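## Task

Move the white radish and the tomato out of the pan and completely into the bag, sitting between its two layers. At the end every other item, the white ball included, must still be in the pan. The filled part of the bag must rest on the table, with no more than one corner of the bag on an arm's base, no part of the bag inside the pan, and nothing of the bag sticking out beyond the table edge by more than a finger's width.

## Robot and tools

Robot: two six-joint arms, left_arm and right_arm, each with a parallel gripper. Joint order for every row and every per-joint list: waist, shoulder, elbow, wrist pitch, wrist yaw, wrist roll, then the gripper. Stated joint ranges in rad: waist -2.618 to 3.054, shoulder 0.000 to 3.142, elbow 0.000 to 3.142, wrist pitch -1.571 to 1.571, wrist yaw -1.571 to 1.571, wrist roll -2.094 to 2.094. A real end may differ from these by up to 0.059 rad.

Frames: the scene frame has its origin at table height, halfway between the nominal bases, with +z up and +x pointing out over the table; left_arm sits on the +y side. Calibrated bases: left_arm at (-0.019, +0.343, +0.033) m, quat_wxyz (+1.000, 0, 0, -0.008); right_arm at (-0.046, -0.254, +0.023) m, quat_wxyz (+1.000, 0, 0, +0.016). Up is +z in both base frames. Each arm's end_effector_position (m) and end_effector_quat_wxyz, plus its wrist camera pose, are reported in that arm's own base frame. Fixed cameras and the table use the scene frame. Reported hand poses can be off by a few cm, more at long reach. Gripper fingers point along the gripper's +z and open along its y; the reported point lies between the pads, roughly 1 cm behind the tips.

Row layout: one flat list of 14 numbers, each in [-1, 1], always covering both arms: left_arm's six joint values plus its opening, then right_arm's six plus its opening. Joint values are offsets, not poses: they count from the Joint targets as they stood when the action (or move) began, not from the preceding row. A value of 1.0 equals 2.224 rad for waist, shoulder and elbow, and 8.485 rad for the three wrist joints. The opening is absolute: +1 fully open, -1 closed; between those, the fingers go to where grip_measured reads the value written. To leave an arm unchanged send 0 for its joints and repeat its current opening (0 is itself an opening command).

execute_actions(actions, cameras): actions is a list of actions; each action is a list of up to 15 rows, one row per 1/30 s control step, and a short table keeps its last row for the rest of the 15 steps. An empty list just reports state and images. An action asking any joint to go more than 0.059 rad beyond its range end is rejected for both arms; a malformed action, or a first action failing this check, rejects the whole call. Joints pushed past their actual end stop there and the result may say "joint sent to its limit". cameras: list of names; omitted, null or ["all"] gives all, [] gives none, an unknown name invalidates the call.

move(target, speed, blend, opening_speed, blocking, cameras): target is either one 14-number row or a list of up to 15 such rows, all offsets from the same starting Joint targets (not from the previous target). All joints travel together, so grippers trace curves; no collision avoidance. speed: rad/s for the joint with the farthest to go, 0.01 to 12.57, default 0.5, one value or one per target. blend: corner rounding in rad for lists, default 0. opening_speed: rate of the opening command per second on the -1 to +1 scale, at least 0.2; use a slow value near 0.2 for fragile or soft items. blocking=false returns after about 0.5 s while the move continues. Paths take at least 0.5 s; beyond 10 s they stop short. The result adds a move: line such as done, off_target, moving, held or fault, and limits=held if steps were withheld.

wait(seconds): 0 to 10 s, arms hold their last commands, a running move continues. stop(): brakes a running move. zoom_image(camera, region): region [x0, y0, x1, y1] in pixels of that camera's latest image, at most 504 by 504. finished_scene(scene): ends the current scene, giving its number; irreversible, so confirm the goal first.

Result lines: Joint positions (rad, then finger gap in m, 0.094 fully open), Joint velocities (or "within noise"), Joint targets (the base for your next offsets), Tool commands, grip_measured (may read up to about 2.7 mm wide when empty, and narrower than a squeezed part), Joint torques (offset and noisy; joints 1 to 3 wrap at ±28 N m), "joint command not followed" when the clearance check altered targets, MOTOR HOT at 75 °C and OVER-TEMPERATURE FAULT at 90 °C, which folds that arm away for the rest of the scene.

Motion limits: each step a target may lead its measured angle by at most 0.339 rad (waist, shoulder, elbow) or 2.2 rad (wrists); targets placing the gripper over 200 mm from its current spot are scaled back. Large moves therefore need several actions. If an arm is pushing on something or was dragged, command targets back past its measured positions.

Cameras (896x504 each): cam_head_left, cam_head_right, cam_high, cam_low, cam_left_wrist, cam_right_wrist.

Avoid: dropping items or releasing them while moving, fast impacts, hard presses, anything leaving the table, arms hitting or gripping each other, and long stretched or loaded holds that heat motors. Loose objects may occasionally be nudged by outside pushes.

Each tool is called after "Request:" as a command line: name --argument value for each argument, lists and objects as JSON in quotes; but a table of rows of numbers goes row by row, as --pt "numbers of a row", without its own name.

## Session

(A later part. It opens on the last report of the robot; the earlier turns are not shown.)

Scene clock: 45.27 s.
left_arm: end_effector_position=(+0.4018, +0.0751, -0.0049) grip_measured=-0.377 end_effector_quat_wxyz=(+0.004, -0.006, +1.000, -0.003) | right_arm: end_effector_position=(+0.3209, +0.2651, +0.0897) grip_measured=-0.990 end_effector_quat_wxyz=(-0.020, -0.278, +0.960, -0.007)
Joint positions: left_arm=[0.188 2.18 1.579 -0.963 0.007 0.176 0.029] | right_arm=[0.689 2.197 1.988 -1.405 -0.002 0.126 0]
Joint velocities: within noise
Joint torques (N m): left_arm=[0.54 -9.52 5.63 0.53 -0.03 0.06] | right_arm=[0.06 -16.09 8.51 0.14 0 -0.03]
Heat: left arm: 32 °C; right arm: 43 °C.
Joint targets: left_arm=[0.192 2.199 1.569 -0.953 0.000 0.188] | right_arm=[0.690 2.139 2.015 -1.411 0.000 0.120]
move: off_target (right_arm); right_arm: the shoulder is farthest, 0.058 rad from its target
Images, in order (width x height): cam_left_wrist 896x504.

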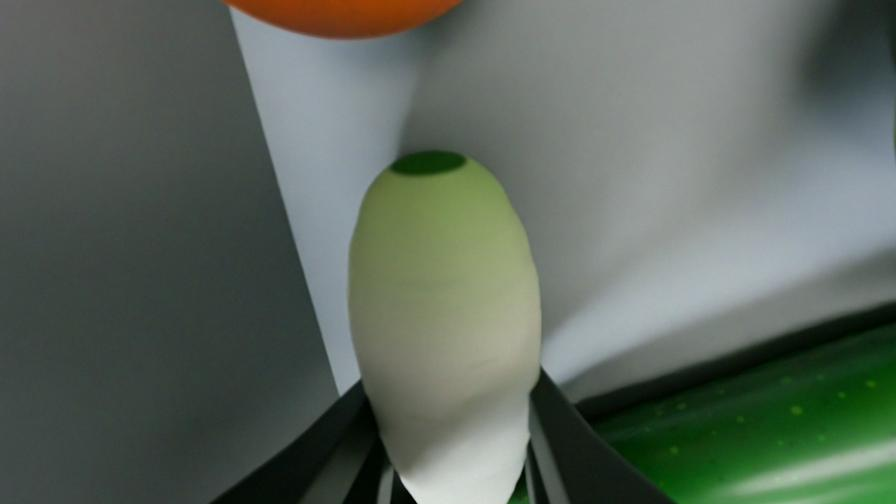

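Request:
move --target '[0,-0.0836,0.1344,-0.0556,0,0,-0.5,0,0,0,0,0,0,-1]' --speed 0.4

Request:
zoom_image --camera "cam_high" --region '[300, 230, 560, 420]'

Request:
zoom_image --camera "cam_head_left" --region '[330, 220, 510, 350]'

Scene clock: 47.60 s.
left_arm: end_effector_position=(+0.3773, +0.0705, +0.1177) grip_measured=-0.381 end_effector_quat_wxyz=(-0.012, -0.006, +1.000, -0.006) | right_arm: end_effector_position=(+0.3209, +0.2651, +0.0897) grip_measured=-0.990 end_effector_quat_wxyz=(-0.020, -0.278, +0.960, -0.007)
Joint positions: left_arm=[0.188 2.036 1.852 -1.413 0.007 0.176 0.029] | right_arm=[0.689 2.197 1.988 -1.405 -0.002 0.126 0]
Joint velocities: within noise
Joint torques (N m): left_arm=[0.58 -11.92 8.51 0.21 -0.05 0.07] | right_arm=[0.05 -16.09 8.5 0.14 0 -0.02]
Heat: left arm: 31 °C; right arm: 44 °C.
Joint targets: left_arm=[0.192 2.013 1.868 -1.425 0.000 0.188] | right_arm=[0.690 2.139 2.015 -1.411 0.000 0.120]
move: off_target (right_arm); right_arm: the shoulder is farthest, 0.058 rad from its target

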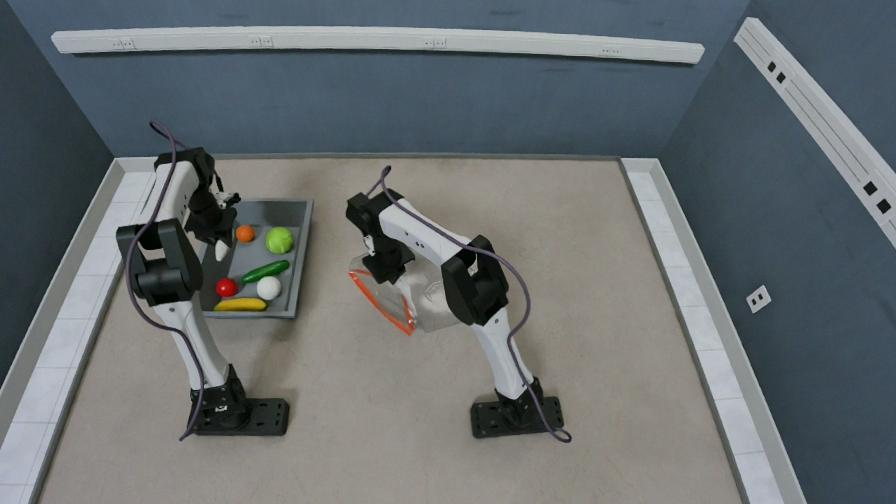

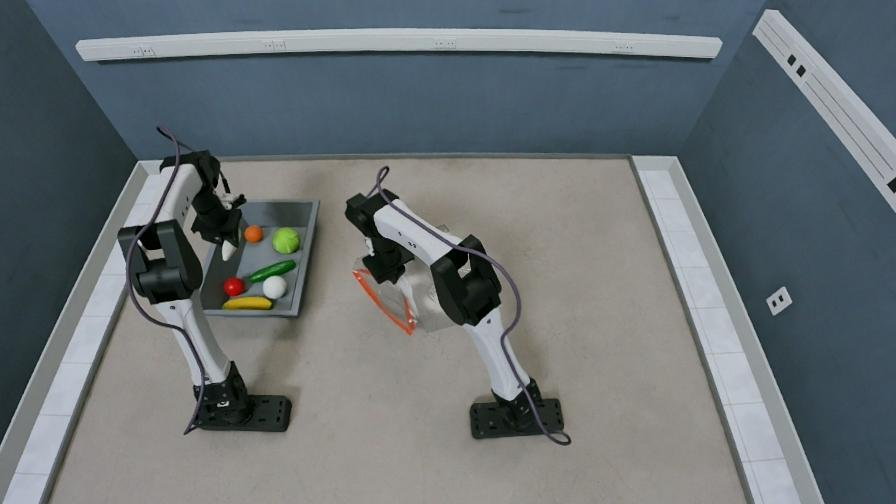

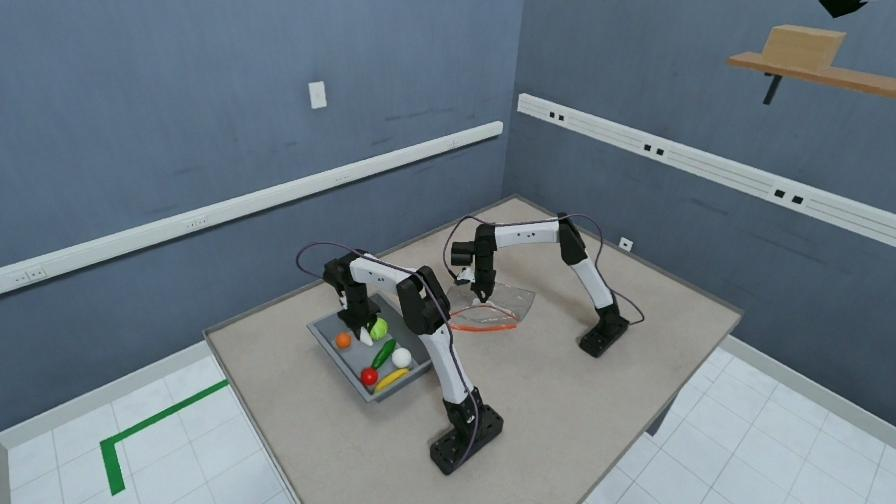

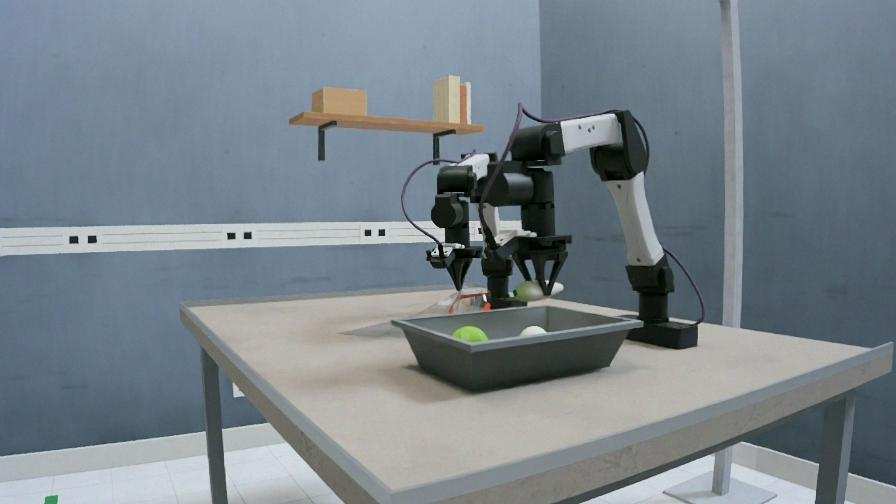

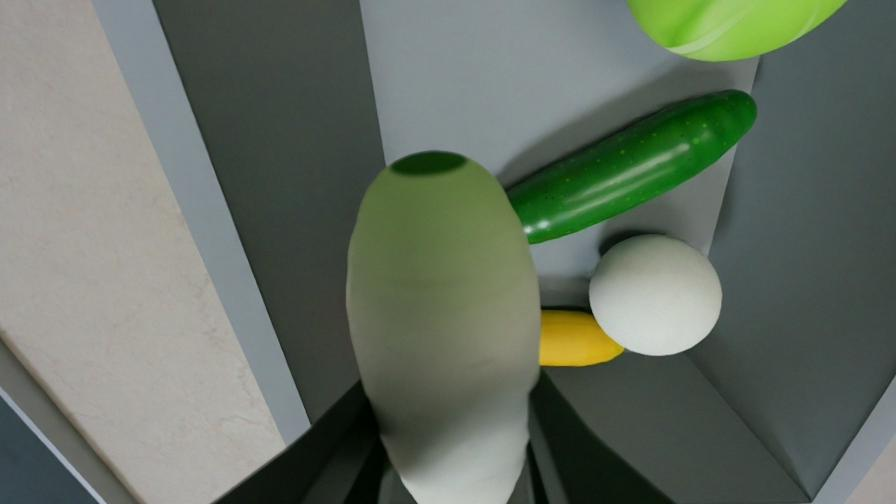

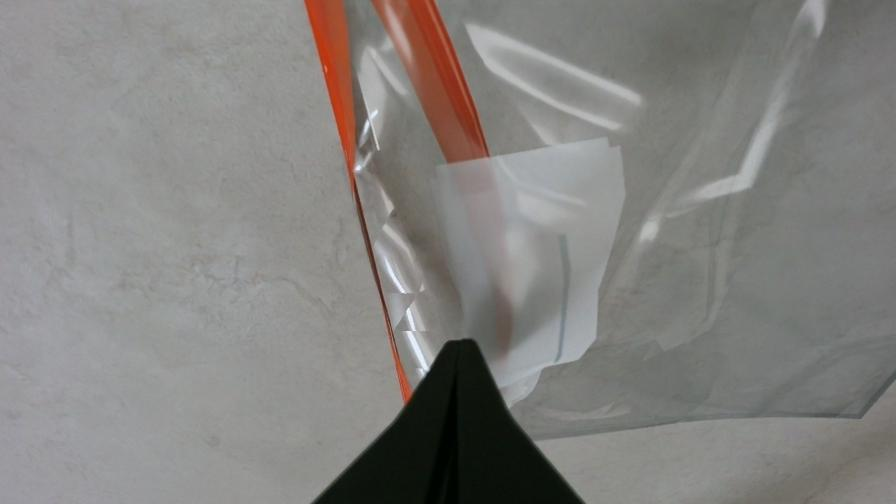

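Scaled by 1.938 from the camera's 896x504 image, which has a finer 1280x720 frame.

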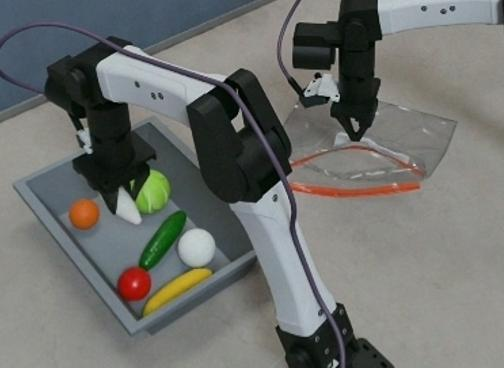

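Scaled by 2.800 from the camera's 896x504 image, which has a finer 1280x720 frame.

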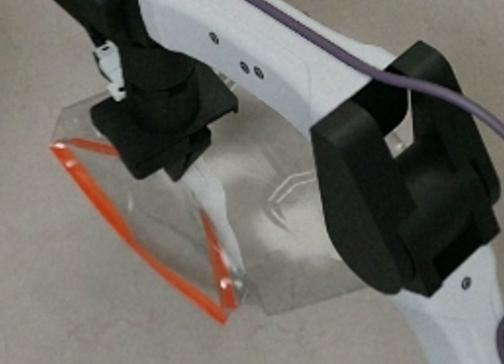

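Request:
move --pt "0 -0.5198 -0.5126 0.1113 0 0 -0.5 0 0 0 0 0 0 -1" --pt "-0.4775 -0.5198 -0.5126 0.1113 0 0.1629 -0.5 0 0 0 0 0 0 -1" --pt "-0.4775 -0.2203 -0.7644 0.2557 0 0.1629 -0.5 0 0 0 0 0 0 -1" --speed 0.8

Request:
zoom_image --camera "cam_high" --region '[300, 230, 560, 420]'

Request:
zoom_image --camera "cam_head_left" --region '[270, 220, 450, 370]'

Scene clock: 59.23 s.
left_arm: end_effector_position=(+0.2085, -0.2455, +0.0130) grip_measured=-0.381 end_effector_quat_wxyz=(+0.438, +0.829, +0.310, +0.156) | right_arm: end_effector_position=(+0.3209, +0.2651, +0.0897) grip_measured=-0.990 end_effector_quat_wxyz=(-0.020, -0.278, +0.960, -0.007)
Joint positions: left_arm=[-0.863 1.514 0.174 0.737 0.006 1.559 0.029] | right_arm=[0.689 2.197 1.988 -1.405 -0.002 0.126 0]
Joint velocities: within noise
Joint torques (N m): left_arm=[-0.29 -3.12 4.36 2.25 -0.02 0.03] | right_arm=[0.05 -16.08 8.51 0.13 0 -0.02]
Heat: left arm: 31 °C; right arm: 51 °C.
Joint targets: left_arm=[-0.870 1.523 0.168 0.745 0.000 1.570] | right_arm=[0.690 2.139 2.015 -1.411 0.000 0.120]
move: off_target (right_arm); right_arm: the shoulder is farthest, 0.058 rad from its target

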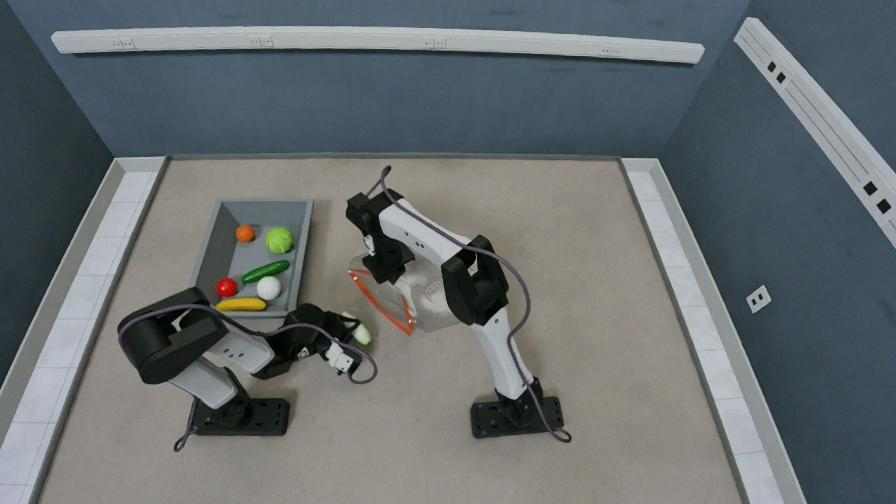

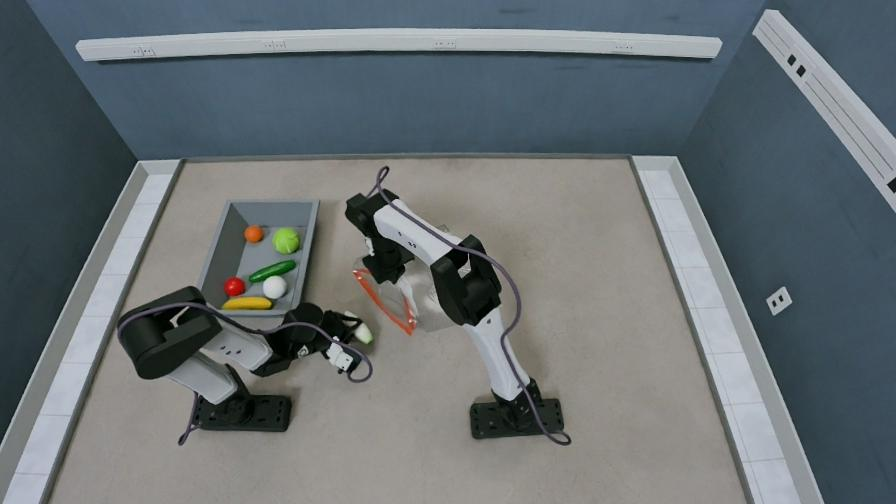

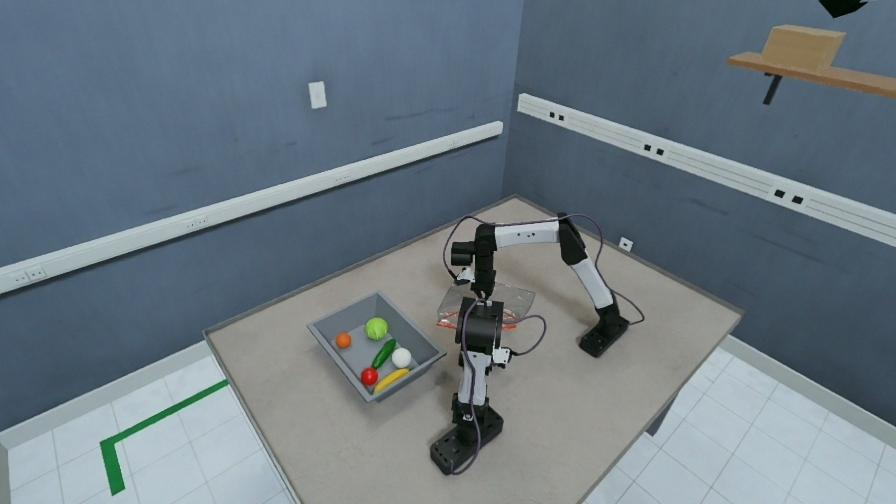

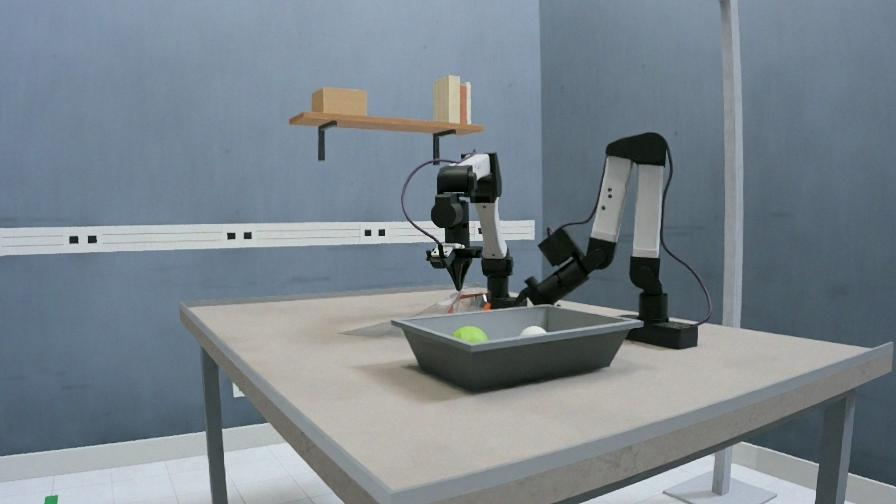

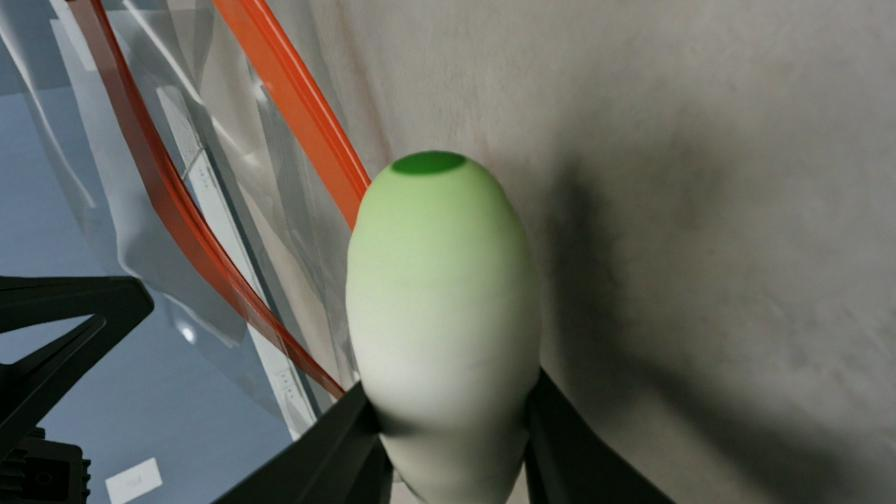

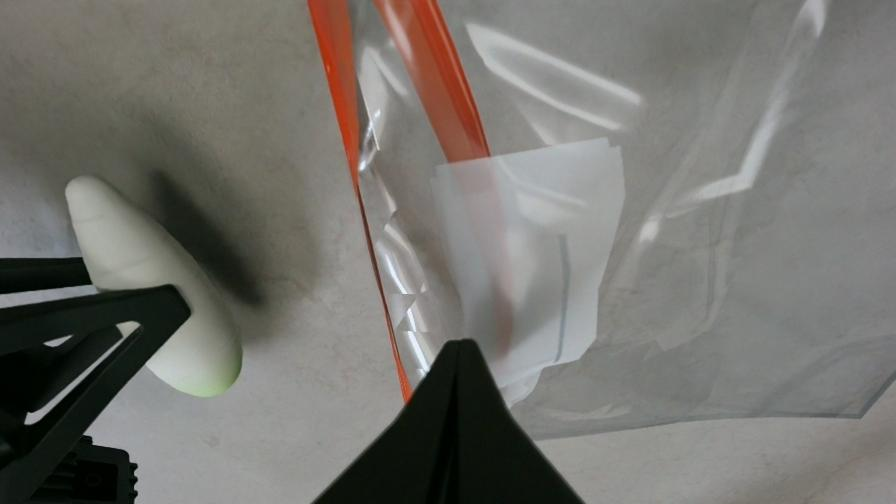

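Scaled by 1.938 from the camera's 896x504 image, which has a finer 1280x720 frame.

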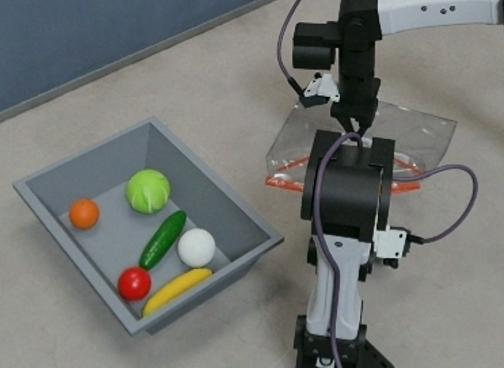

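Scaled by 2.800 from the camera's 896x504 image, which has a finer 1280x720 frame.

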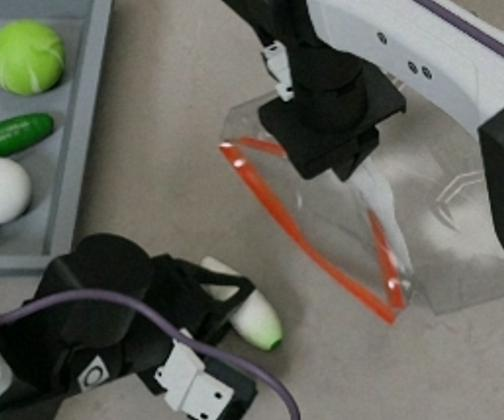

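Request:
move --target '[0.0117,0.1187,0.1412,-0.0059,0,0,-0.5,0,0,0,0,0,0,-1]' --speed 0.3 --cameras '["cam_head_left","cam_high","cam_right_wrist","cam_left_wrist"]'

Request:
zoom_image --camera "cam_head_left" --region '[300, 220, 480, 370]'

Scene clock: 61.53 s.
left_arm: end_effector_position=(+0.2621, -0.3003, +0.0136) grip_measured=-0.381 end_effector_quat_wxyz=(+0.440, +0.825, +0.315, +0.160) | right_arm: end_effector_position=(+0.3209, +0.2651, +0.0897) grip_measured=-0.990 end_effector_quat_wxyz=(-0.020, -0.278, +0.960, -0.007)
Joint positions: left_arm=[-0.851 1.772 0.467 0.71 0.006 1.559 0.029] | right_arm=[0.689 2.197 1.988 -1.405 -0.002 0.126 0]
Joint velocities: within noise
Joint torques (N m): left_arm=[0.7 -5.16 6.63 2 -0.01 0.01] | right_arm=[0.06 -16.12 8.53 0.14 0 -0.02]
Heat: left arm: 31 °C; right arm: 52 °C.
Joint targets: left_arm=[-0.844 1.787 0.482 0.695 0.000 1.570] | right_arm=[0.690 2.139 2.015 -1.411 0.000 0.120]
move: off_target (right_arm); right_arm: the shoulder is farthest, 0.058 rad from its target
Images, in order (width x height): cam_head_left 896x504, cam_high 896x504, cam_left_wrist 896x504, cam_right_wrist 896x504.

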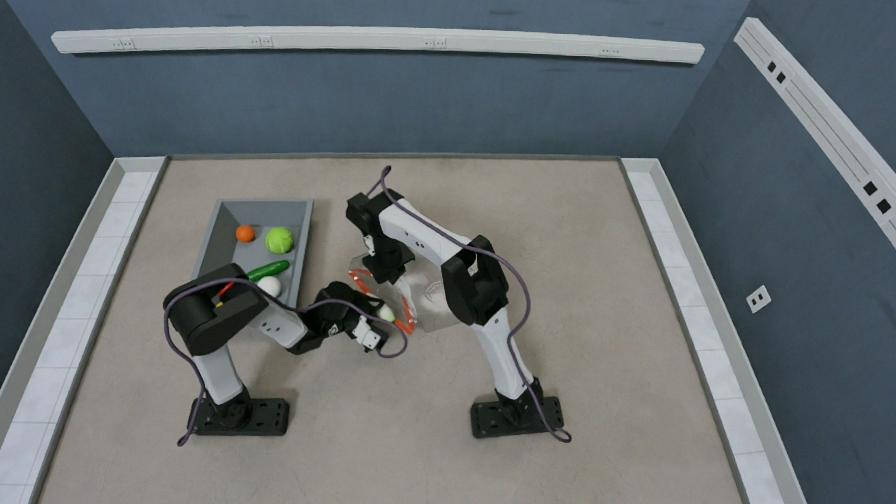

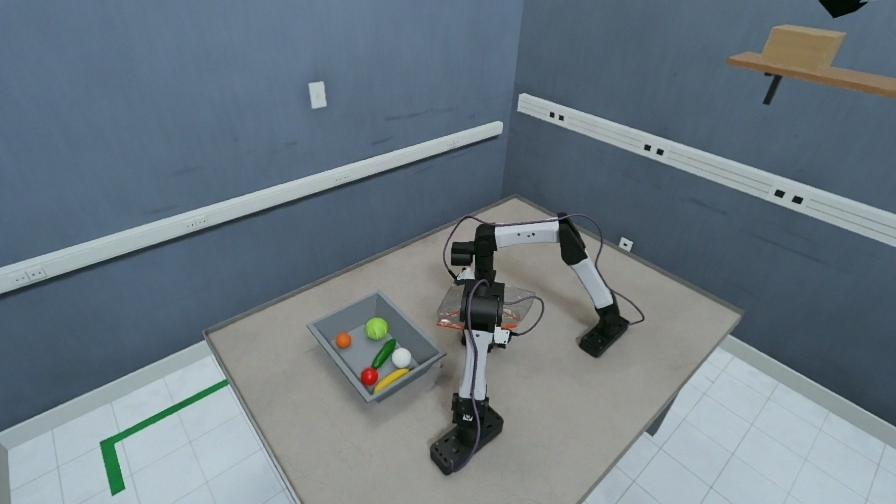

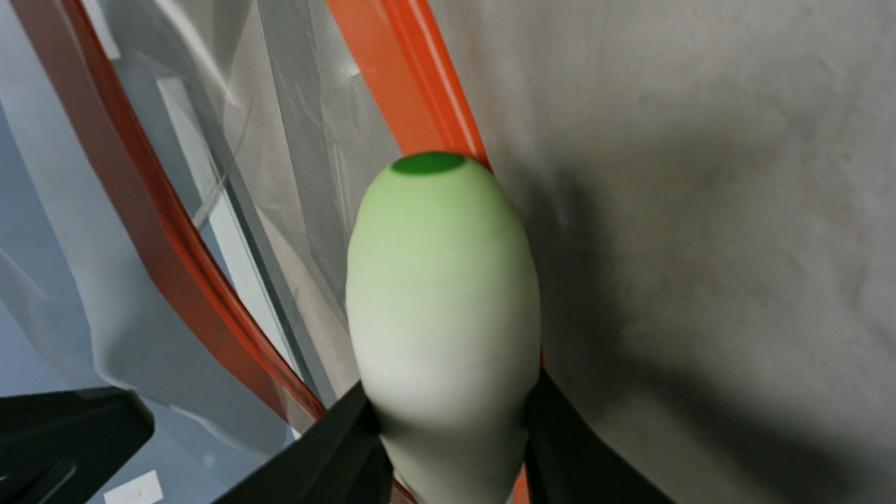

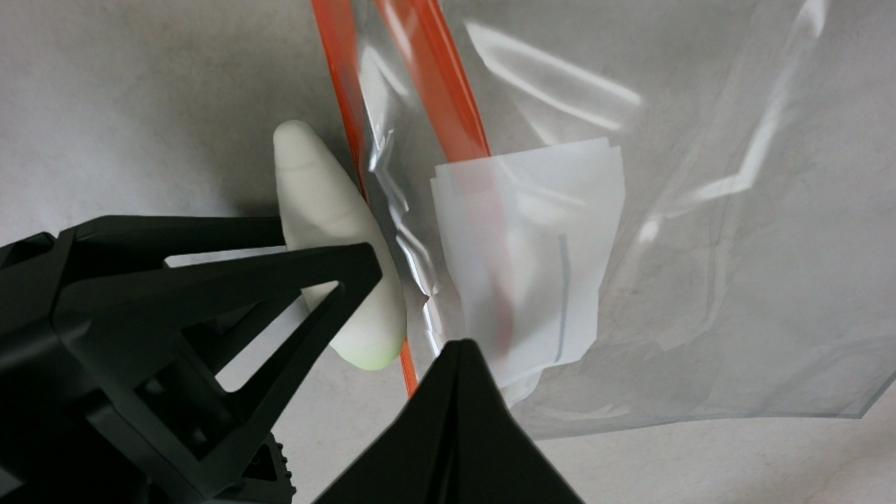

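Scaled by 2.800 from the camera's 896x504 image, which has a finer 1280x720 frame.

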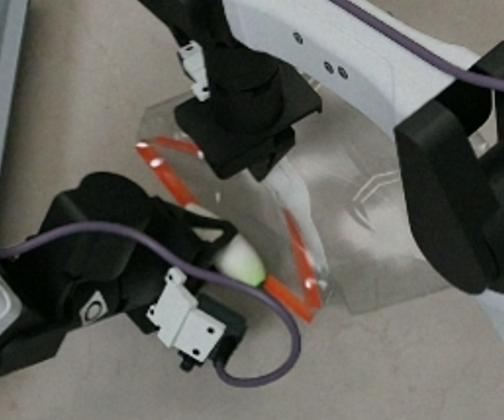

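Request:
move --target '[0,0.0589,0.0917,-0.0086,0,0,-0.5,0,0,0,0,0,0,-1]' --speed 0.25 --cameras '["cam_head_left","cam_low","cam_right_wrist","cam_left_wrist"]'

Request:
zoom_image --camera "cam_head_left" --region '[300, 220, 480, 370]'

Scene clock: 62.80 s.
left_arm: end_effector_position=(+0.2888, -0.3307, +0.0160) grip_measured=-0.381 end_effector_quat_wxyz=(+0.444, +0.823, +0.314, +0.161) | right_arm: end_effector_position=(+0.3209, +0.2651, +0.0897) grip_measured=-0.990 end_effector_quat_wxyz=(-0.020, -0.278, +0.960, -0.007)
Joint positions: left_arm=[-0.851 1.876 0.63 0.659 0.006 1.559 0.029] | right_arm=[0.689 2.197 1.988 -1.405 -0.002 0.126 0]
Joint velocities: within noise
Joint torques (N m): left_arm=[0.23 -7.65 5.24 2.13 0.04 -0.09] | right_arm=[0.06 -16.12 8.51 0.13 0.01 -0.02]
Heat: left arm: 31 °C; right arm: 53 °C.
Joint targets: left_arm=[-0.851 1.875 0.628 0.658 0.006 1.559] | right_arm=[0.690 2.139 2.015 -1.411 0.000 0.120]
move: held (left_arm; a check stopped the path), off_target (right_arm); limits=held; left_arm: the elbow is farthest, 0.056 rad from its target; right_arm: the shoulder is farthest, 0.058 rad from its target
joint command not followed: on one or more control steps a check withheld the commanded joint targets of the left arm, and it was not sent them on those steps.
cause: the commanded joint targets, or the way to them, would bring a part of the robot too close to another arm (this arm's wrist (the part past the wrist pitch) and the right arm's gripper housing).
Images, in order (width x height): cam_head_left 896x504, cam_low 896x504, cam_left_wrist 896x504, cam_right_wrist 896x504.

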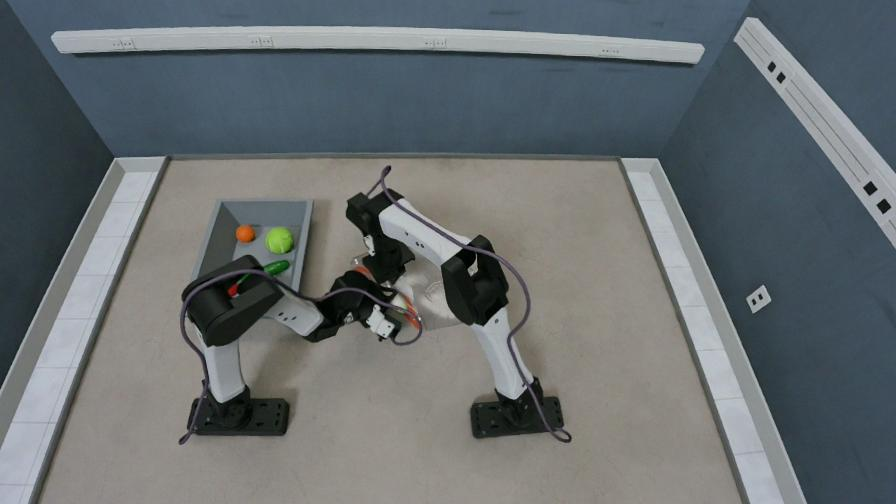

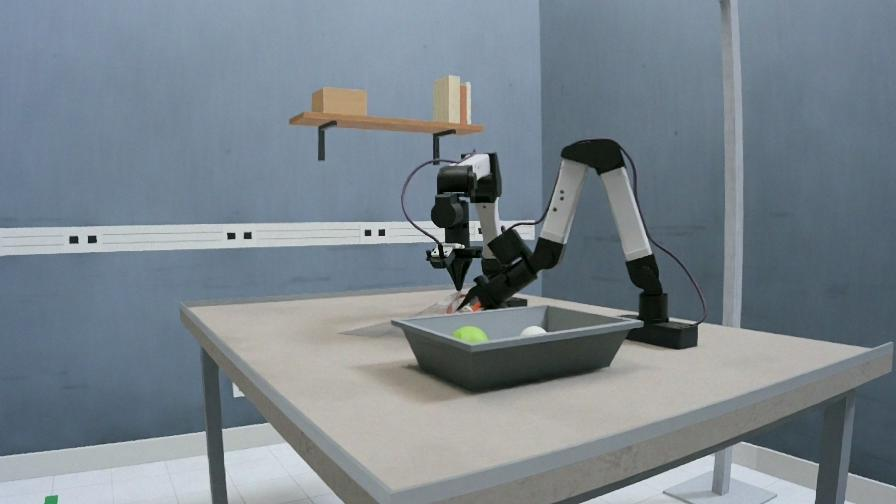

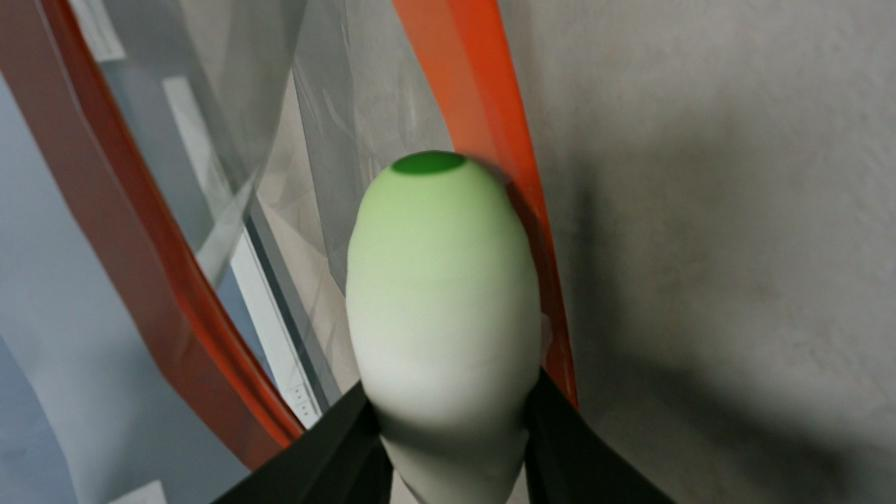

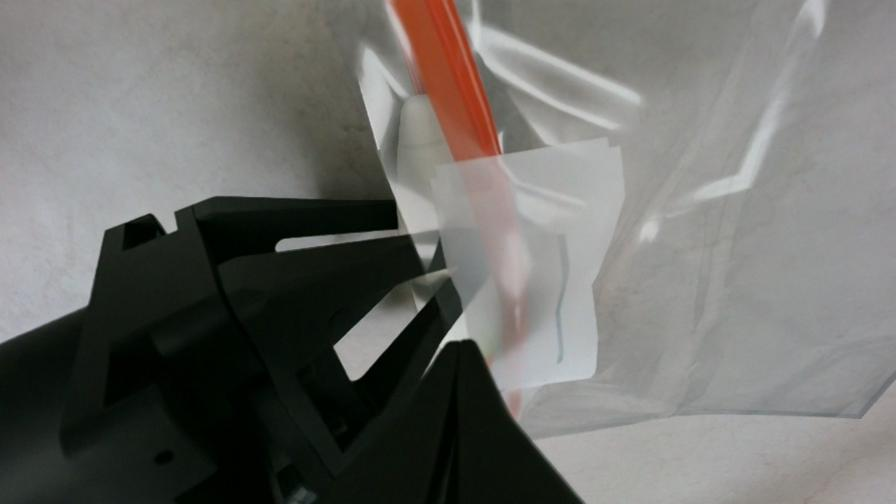

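Scaled by 2.800 from the camera's 896x504 image, which has a finer 1280x720 frame.

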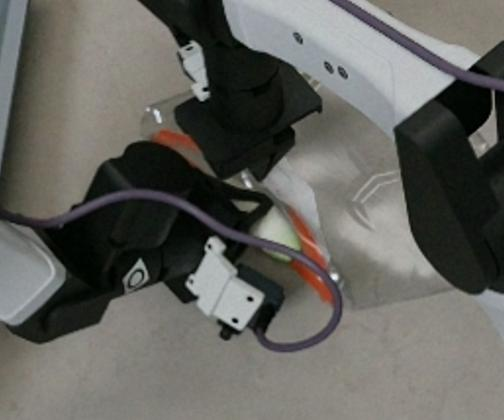

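Request:
move --pt "0 0 0 0 0 0 -0.5 0 -0.0135 0.0405 -0.0141 0 0 -1" --pt "0 0.0472 0.0346 0.0008 0 0 -0.5 0 -0.0135 0.0405 -0.0141 0 0 -1" --speed 0.2 --cameras '["cam_head_left","cam_low","cam_right_wrist","cam_left_wrist"]'

Request:
zoom_image --camera "cam_head_left" --region '[300, 220, 480, 370]'

Scene clock: 65.17 s.
left_arm: end_effector_position=(+0.2961, -0.3389, -0.0017) grip_measured=-0.381 end_effector_quat_wxyz=(+0.432, +0.830, +0.317, +0.157) | right_arm: end_effector_position=(+0.3141, +0.2595, +0.1267) grip_measured=-0.990 end_effector_quat_wxyz=(-0.017, -0.278, +0.960, -0.006)
Joint positions: left_arm=[-0.851 1.963 0.687 0.659 0.006 1.559 0.029] | right_arm=[0.689 2.162 2.079 -1.524 -0.002 0.126 0]
Joint velocities: within noise
Joint torques (N m): left_arm=[0.24 -6.79 6.99 2.2 0.05 -0.09] | right_arm=[0.06 -15.34 8.29 0.17 0 -0.02]
Heat: left arm: 32 °C; right arm: 53 °C.
Joint targets: left_arm=[-0.851 1.980 0.704 0.665 0.006 1.559] | right_arm=[0.690 2.109 2.105 -1.530 0.000 0.120]
move: off_target (right_arm); right_arm: the shoulder is farthest, 0.053 rad from its target
Images, in order (width x height): cam_head_left 896x504, cam_low 896x504, cam_left_wrist 896x504, cam_right_wrist 896x504.

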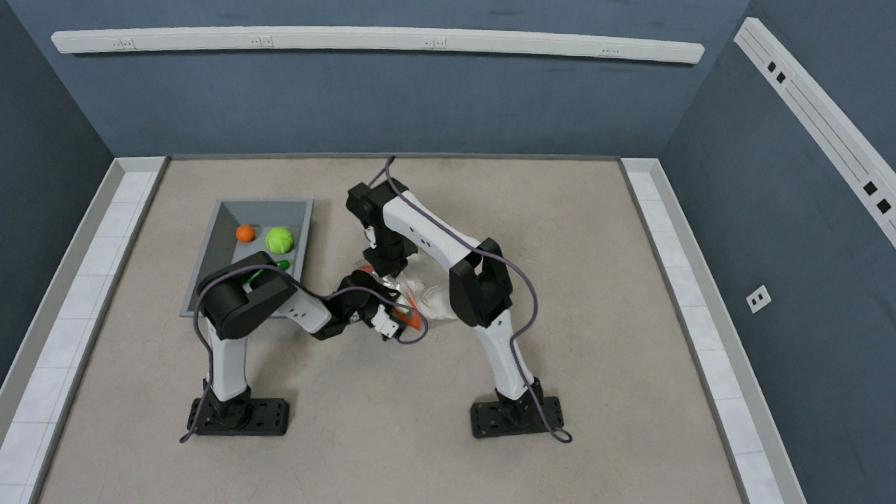

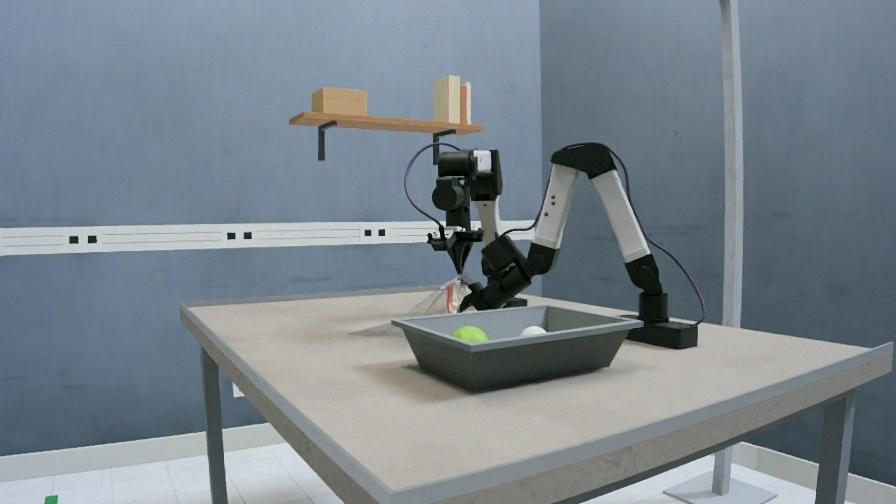

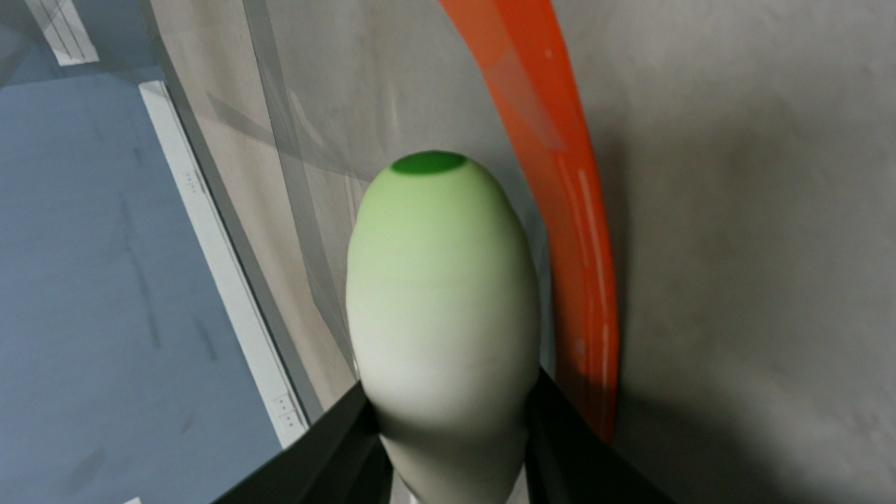

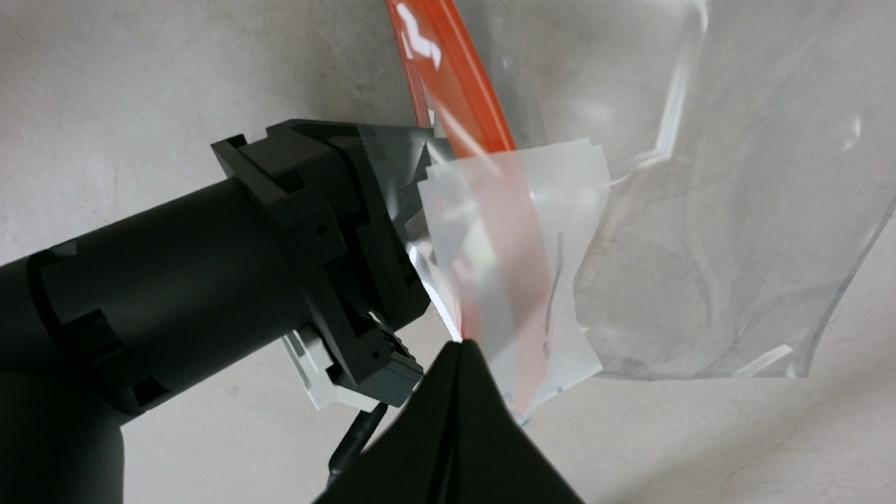

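Scaled by 2.800 from the camera's 896x504 image, which has a finer 1280x720 frame.

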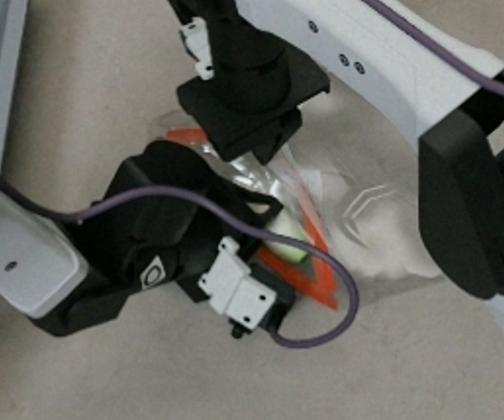

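Request:
move --target '[0,0.0324,0.0598,-0.0071,0,0,-0.5,0,0,0,0,0,0,-1]' --speed 0.2 --cameras '["cam_low","cam_right_wrist","cam_left_wrist"]'

Request:
zoom_image --camera "cam_low" --region '[330, 220, 580, 350]'

Scene clock: 66.27 s.
left_arm: end_effector_position=(+0.3096, -0.3544, +0.0052) grip_measured=-0.381 end_effector_quat_wxyz=(+0.444, +0.823, +0.314, +0.161) | right_arm: end_effector_position=(+0.3140, +0.2594, +0.1267) grip_measured=-0.990 end_effector_quat_wxyz=(-0.017, -0.278, +0.960, -0.006)
Joint positions: left_arm=[-0.851 1.999 0.758 0.654 0.006 1.559 0.029] | right_arm=[0.689 2.162 2.079 -1.525 -0.002 0.126 0]
Joint velocities: within noise
Joint torques (N m): left_arm=[0.21 -8.62 5.27 2.15 0.03 -0.09] | right_arm=[0.03 -15.34 8.28 0.15 0 -0.02]
Heat: left arm: 32 °C; right arm: 53 °C.
Joint targets: left_arm=[-0.851 1.998 0.756 0.653 0.006 1.559] | right_arm=[0.690 2.109 2.105 -1.531 0.000 0.120]
move: held (left_arm; a check stopped the path), off_target (right_arm); limits=held; left_arm: the elbow is farthest, 0.079 rad from its target; right_arm: the shoulder is farthest, 0.053 rad from its target
joint command not followed: on one or more control steps a check withheld the commanded joint targets of the left arm, and it was not sent them on those steps.
cause: the commanded joint targets, or the way to them, would bring a part of the robot too close to another arm (this arm's wrist (the part past the wrist pitch) and the right arm's fingers).
Images, in order (width x height): cam_low 896x504, cam_left_wrist 896x504, cam_right_wrist 896x504.

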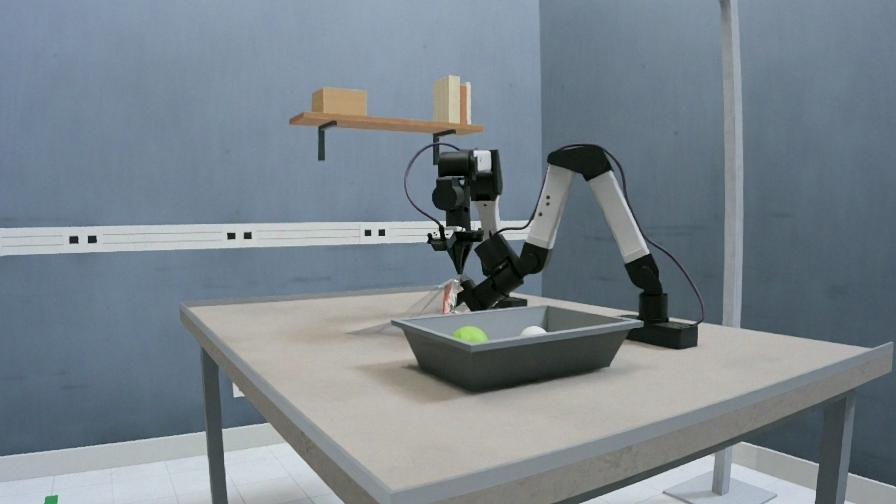

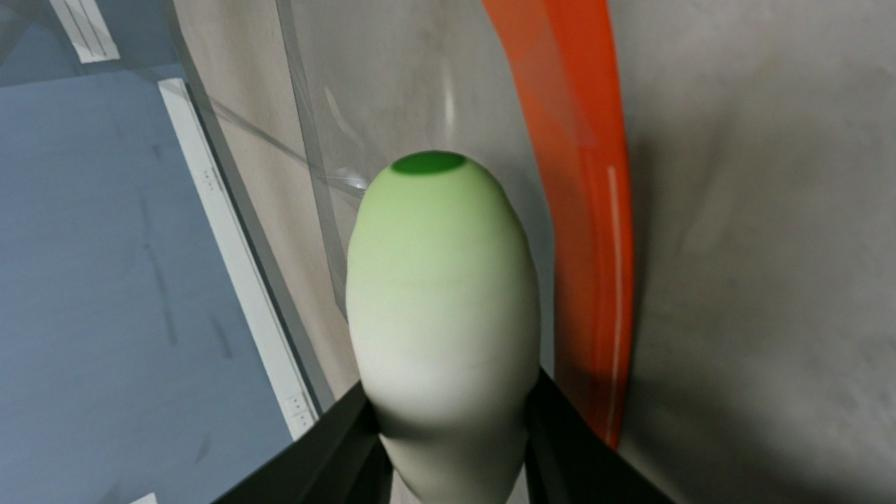

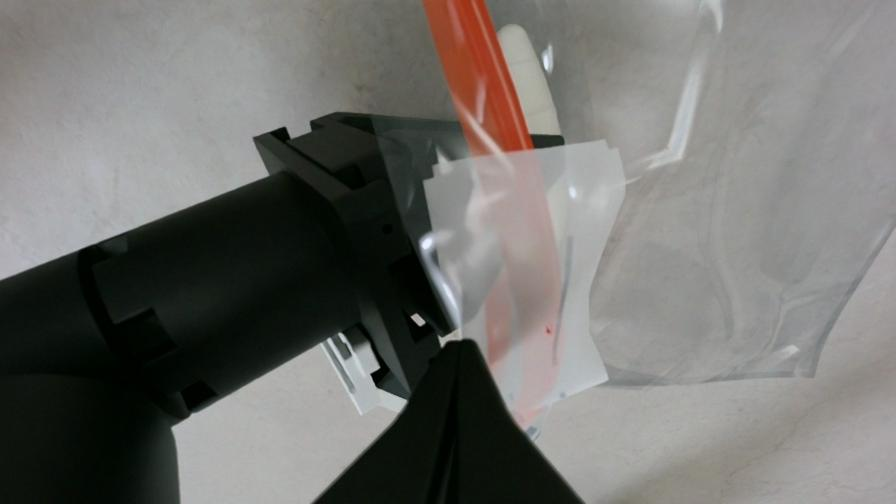

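Scaled by 2.016 from the camera's 896x504 image, which has a finer 1280x720 frame.

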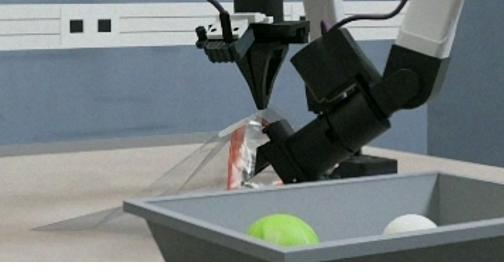

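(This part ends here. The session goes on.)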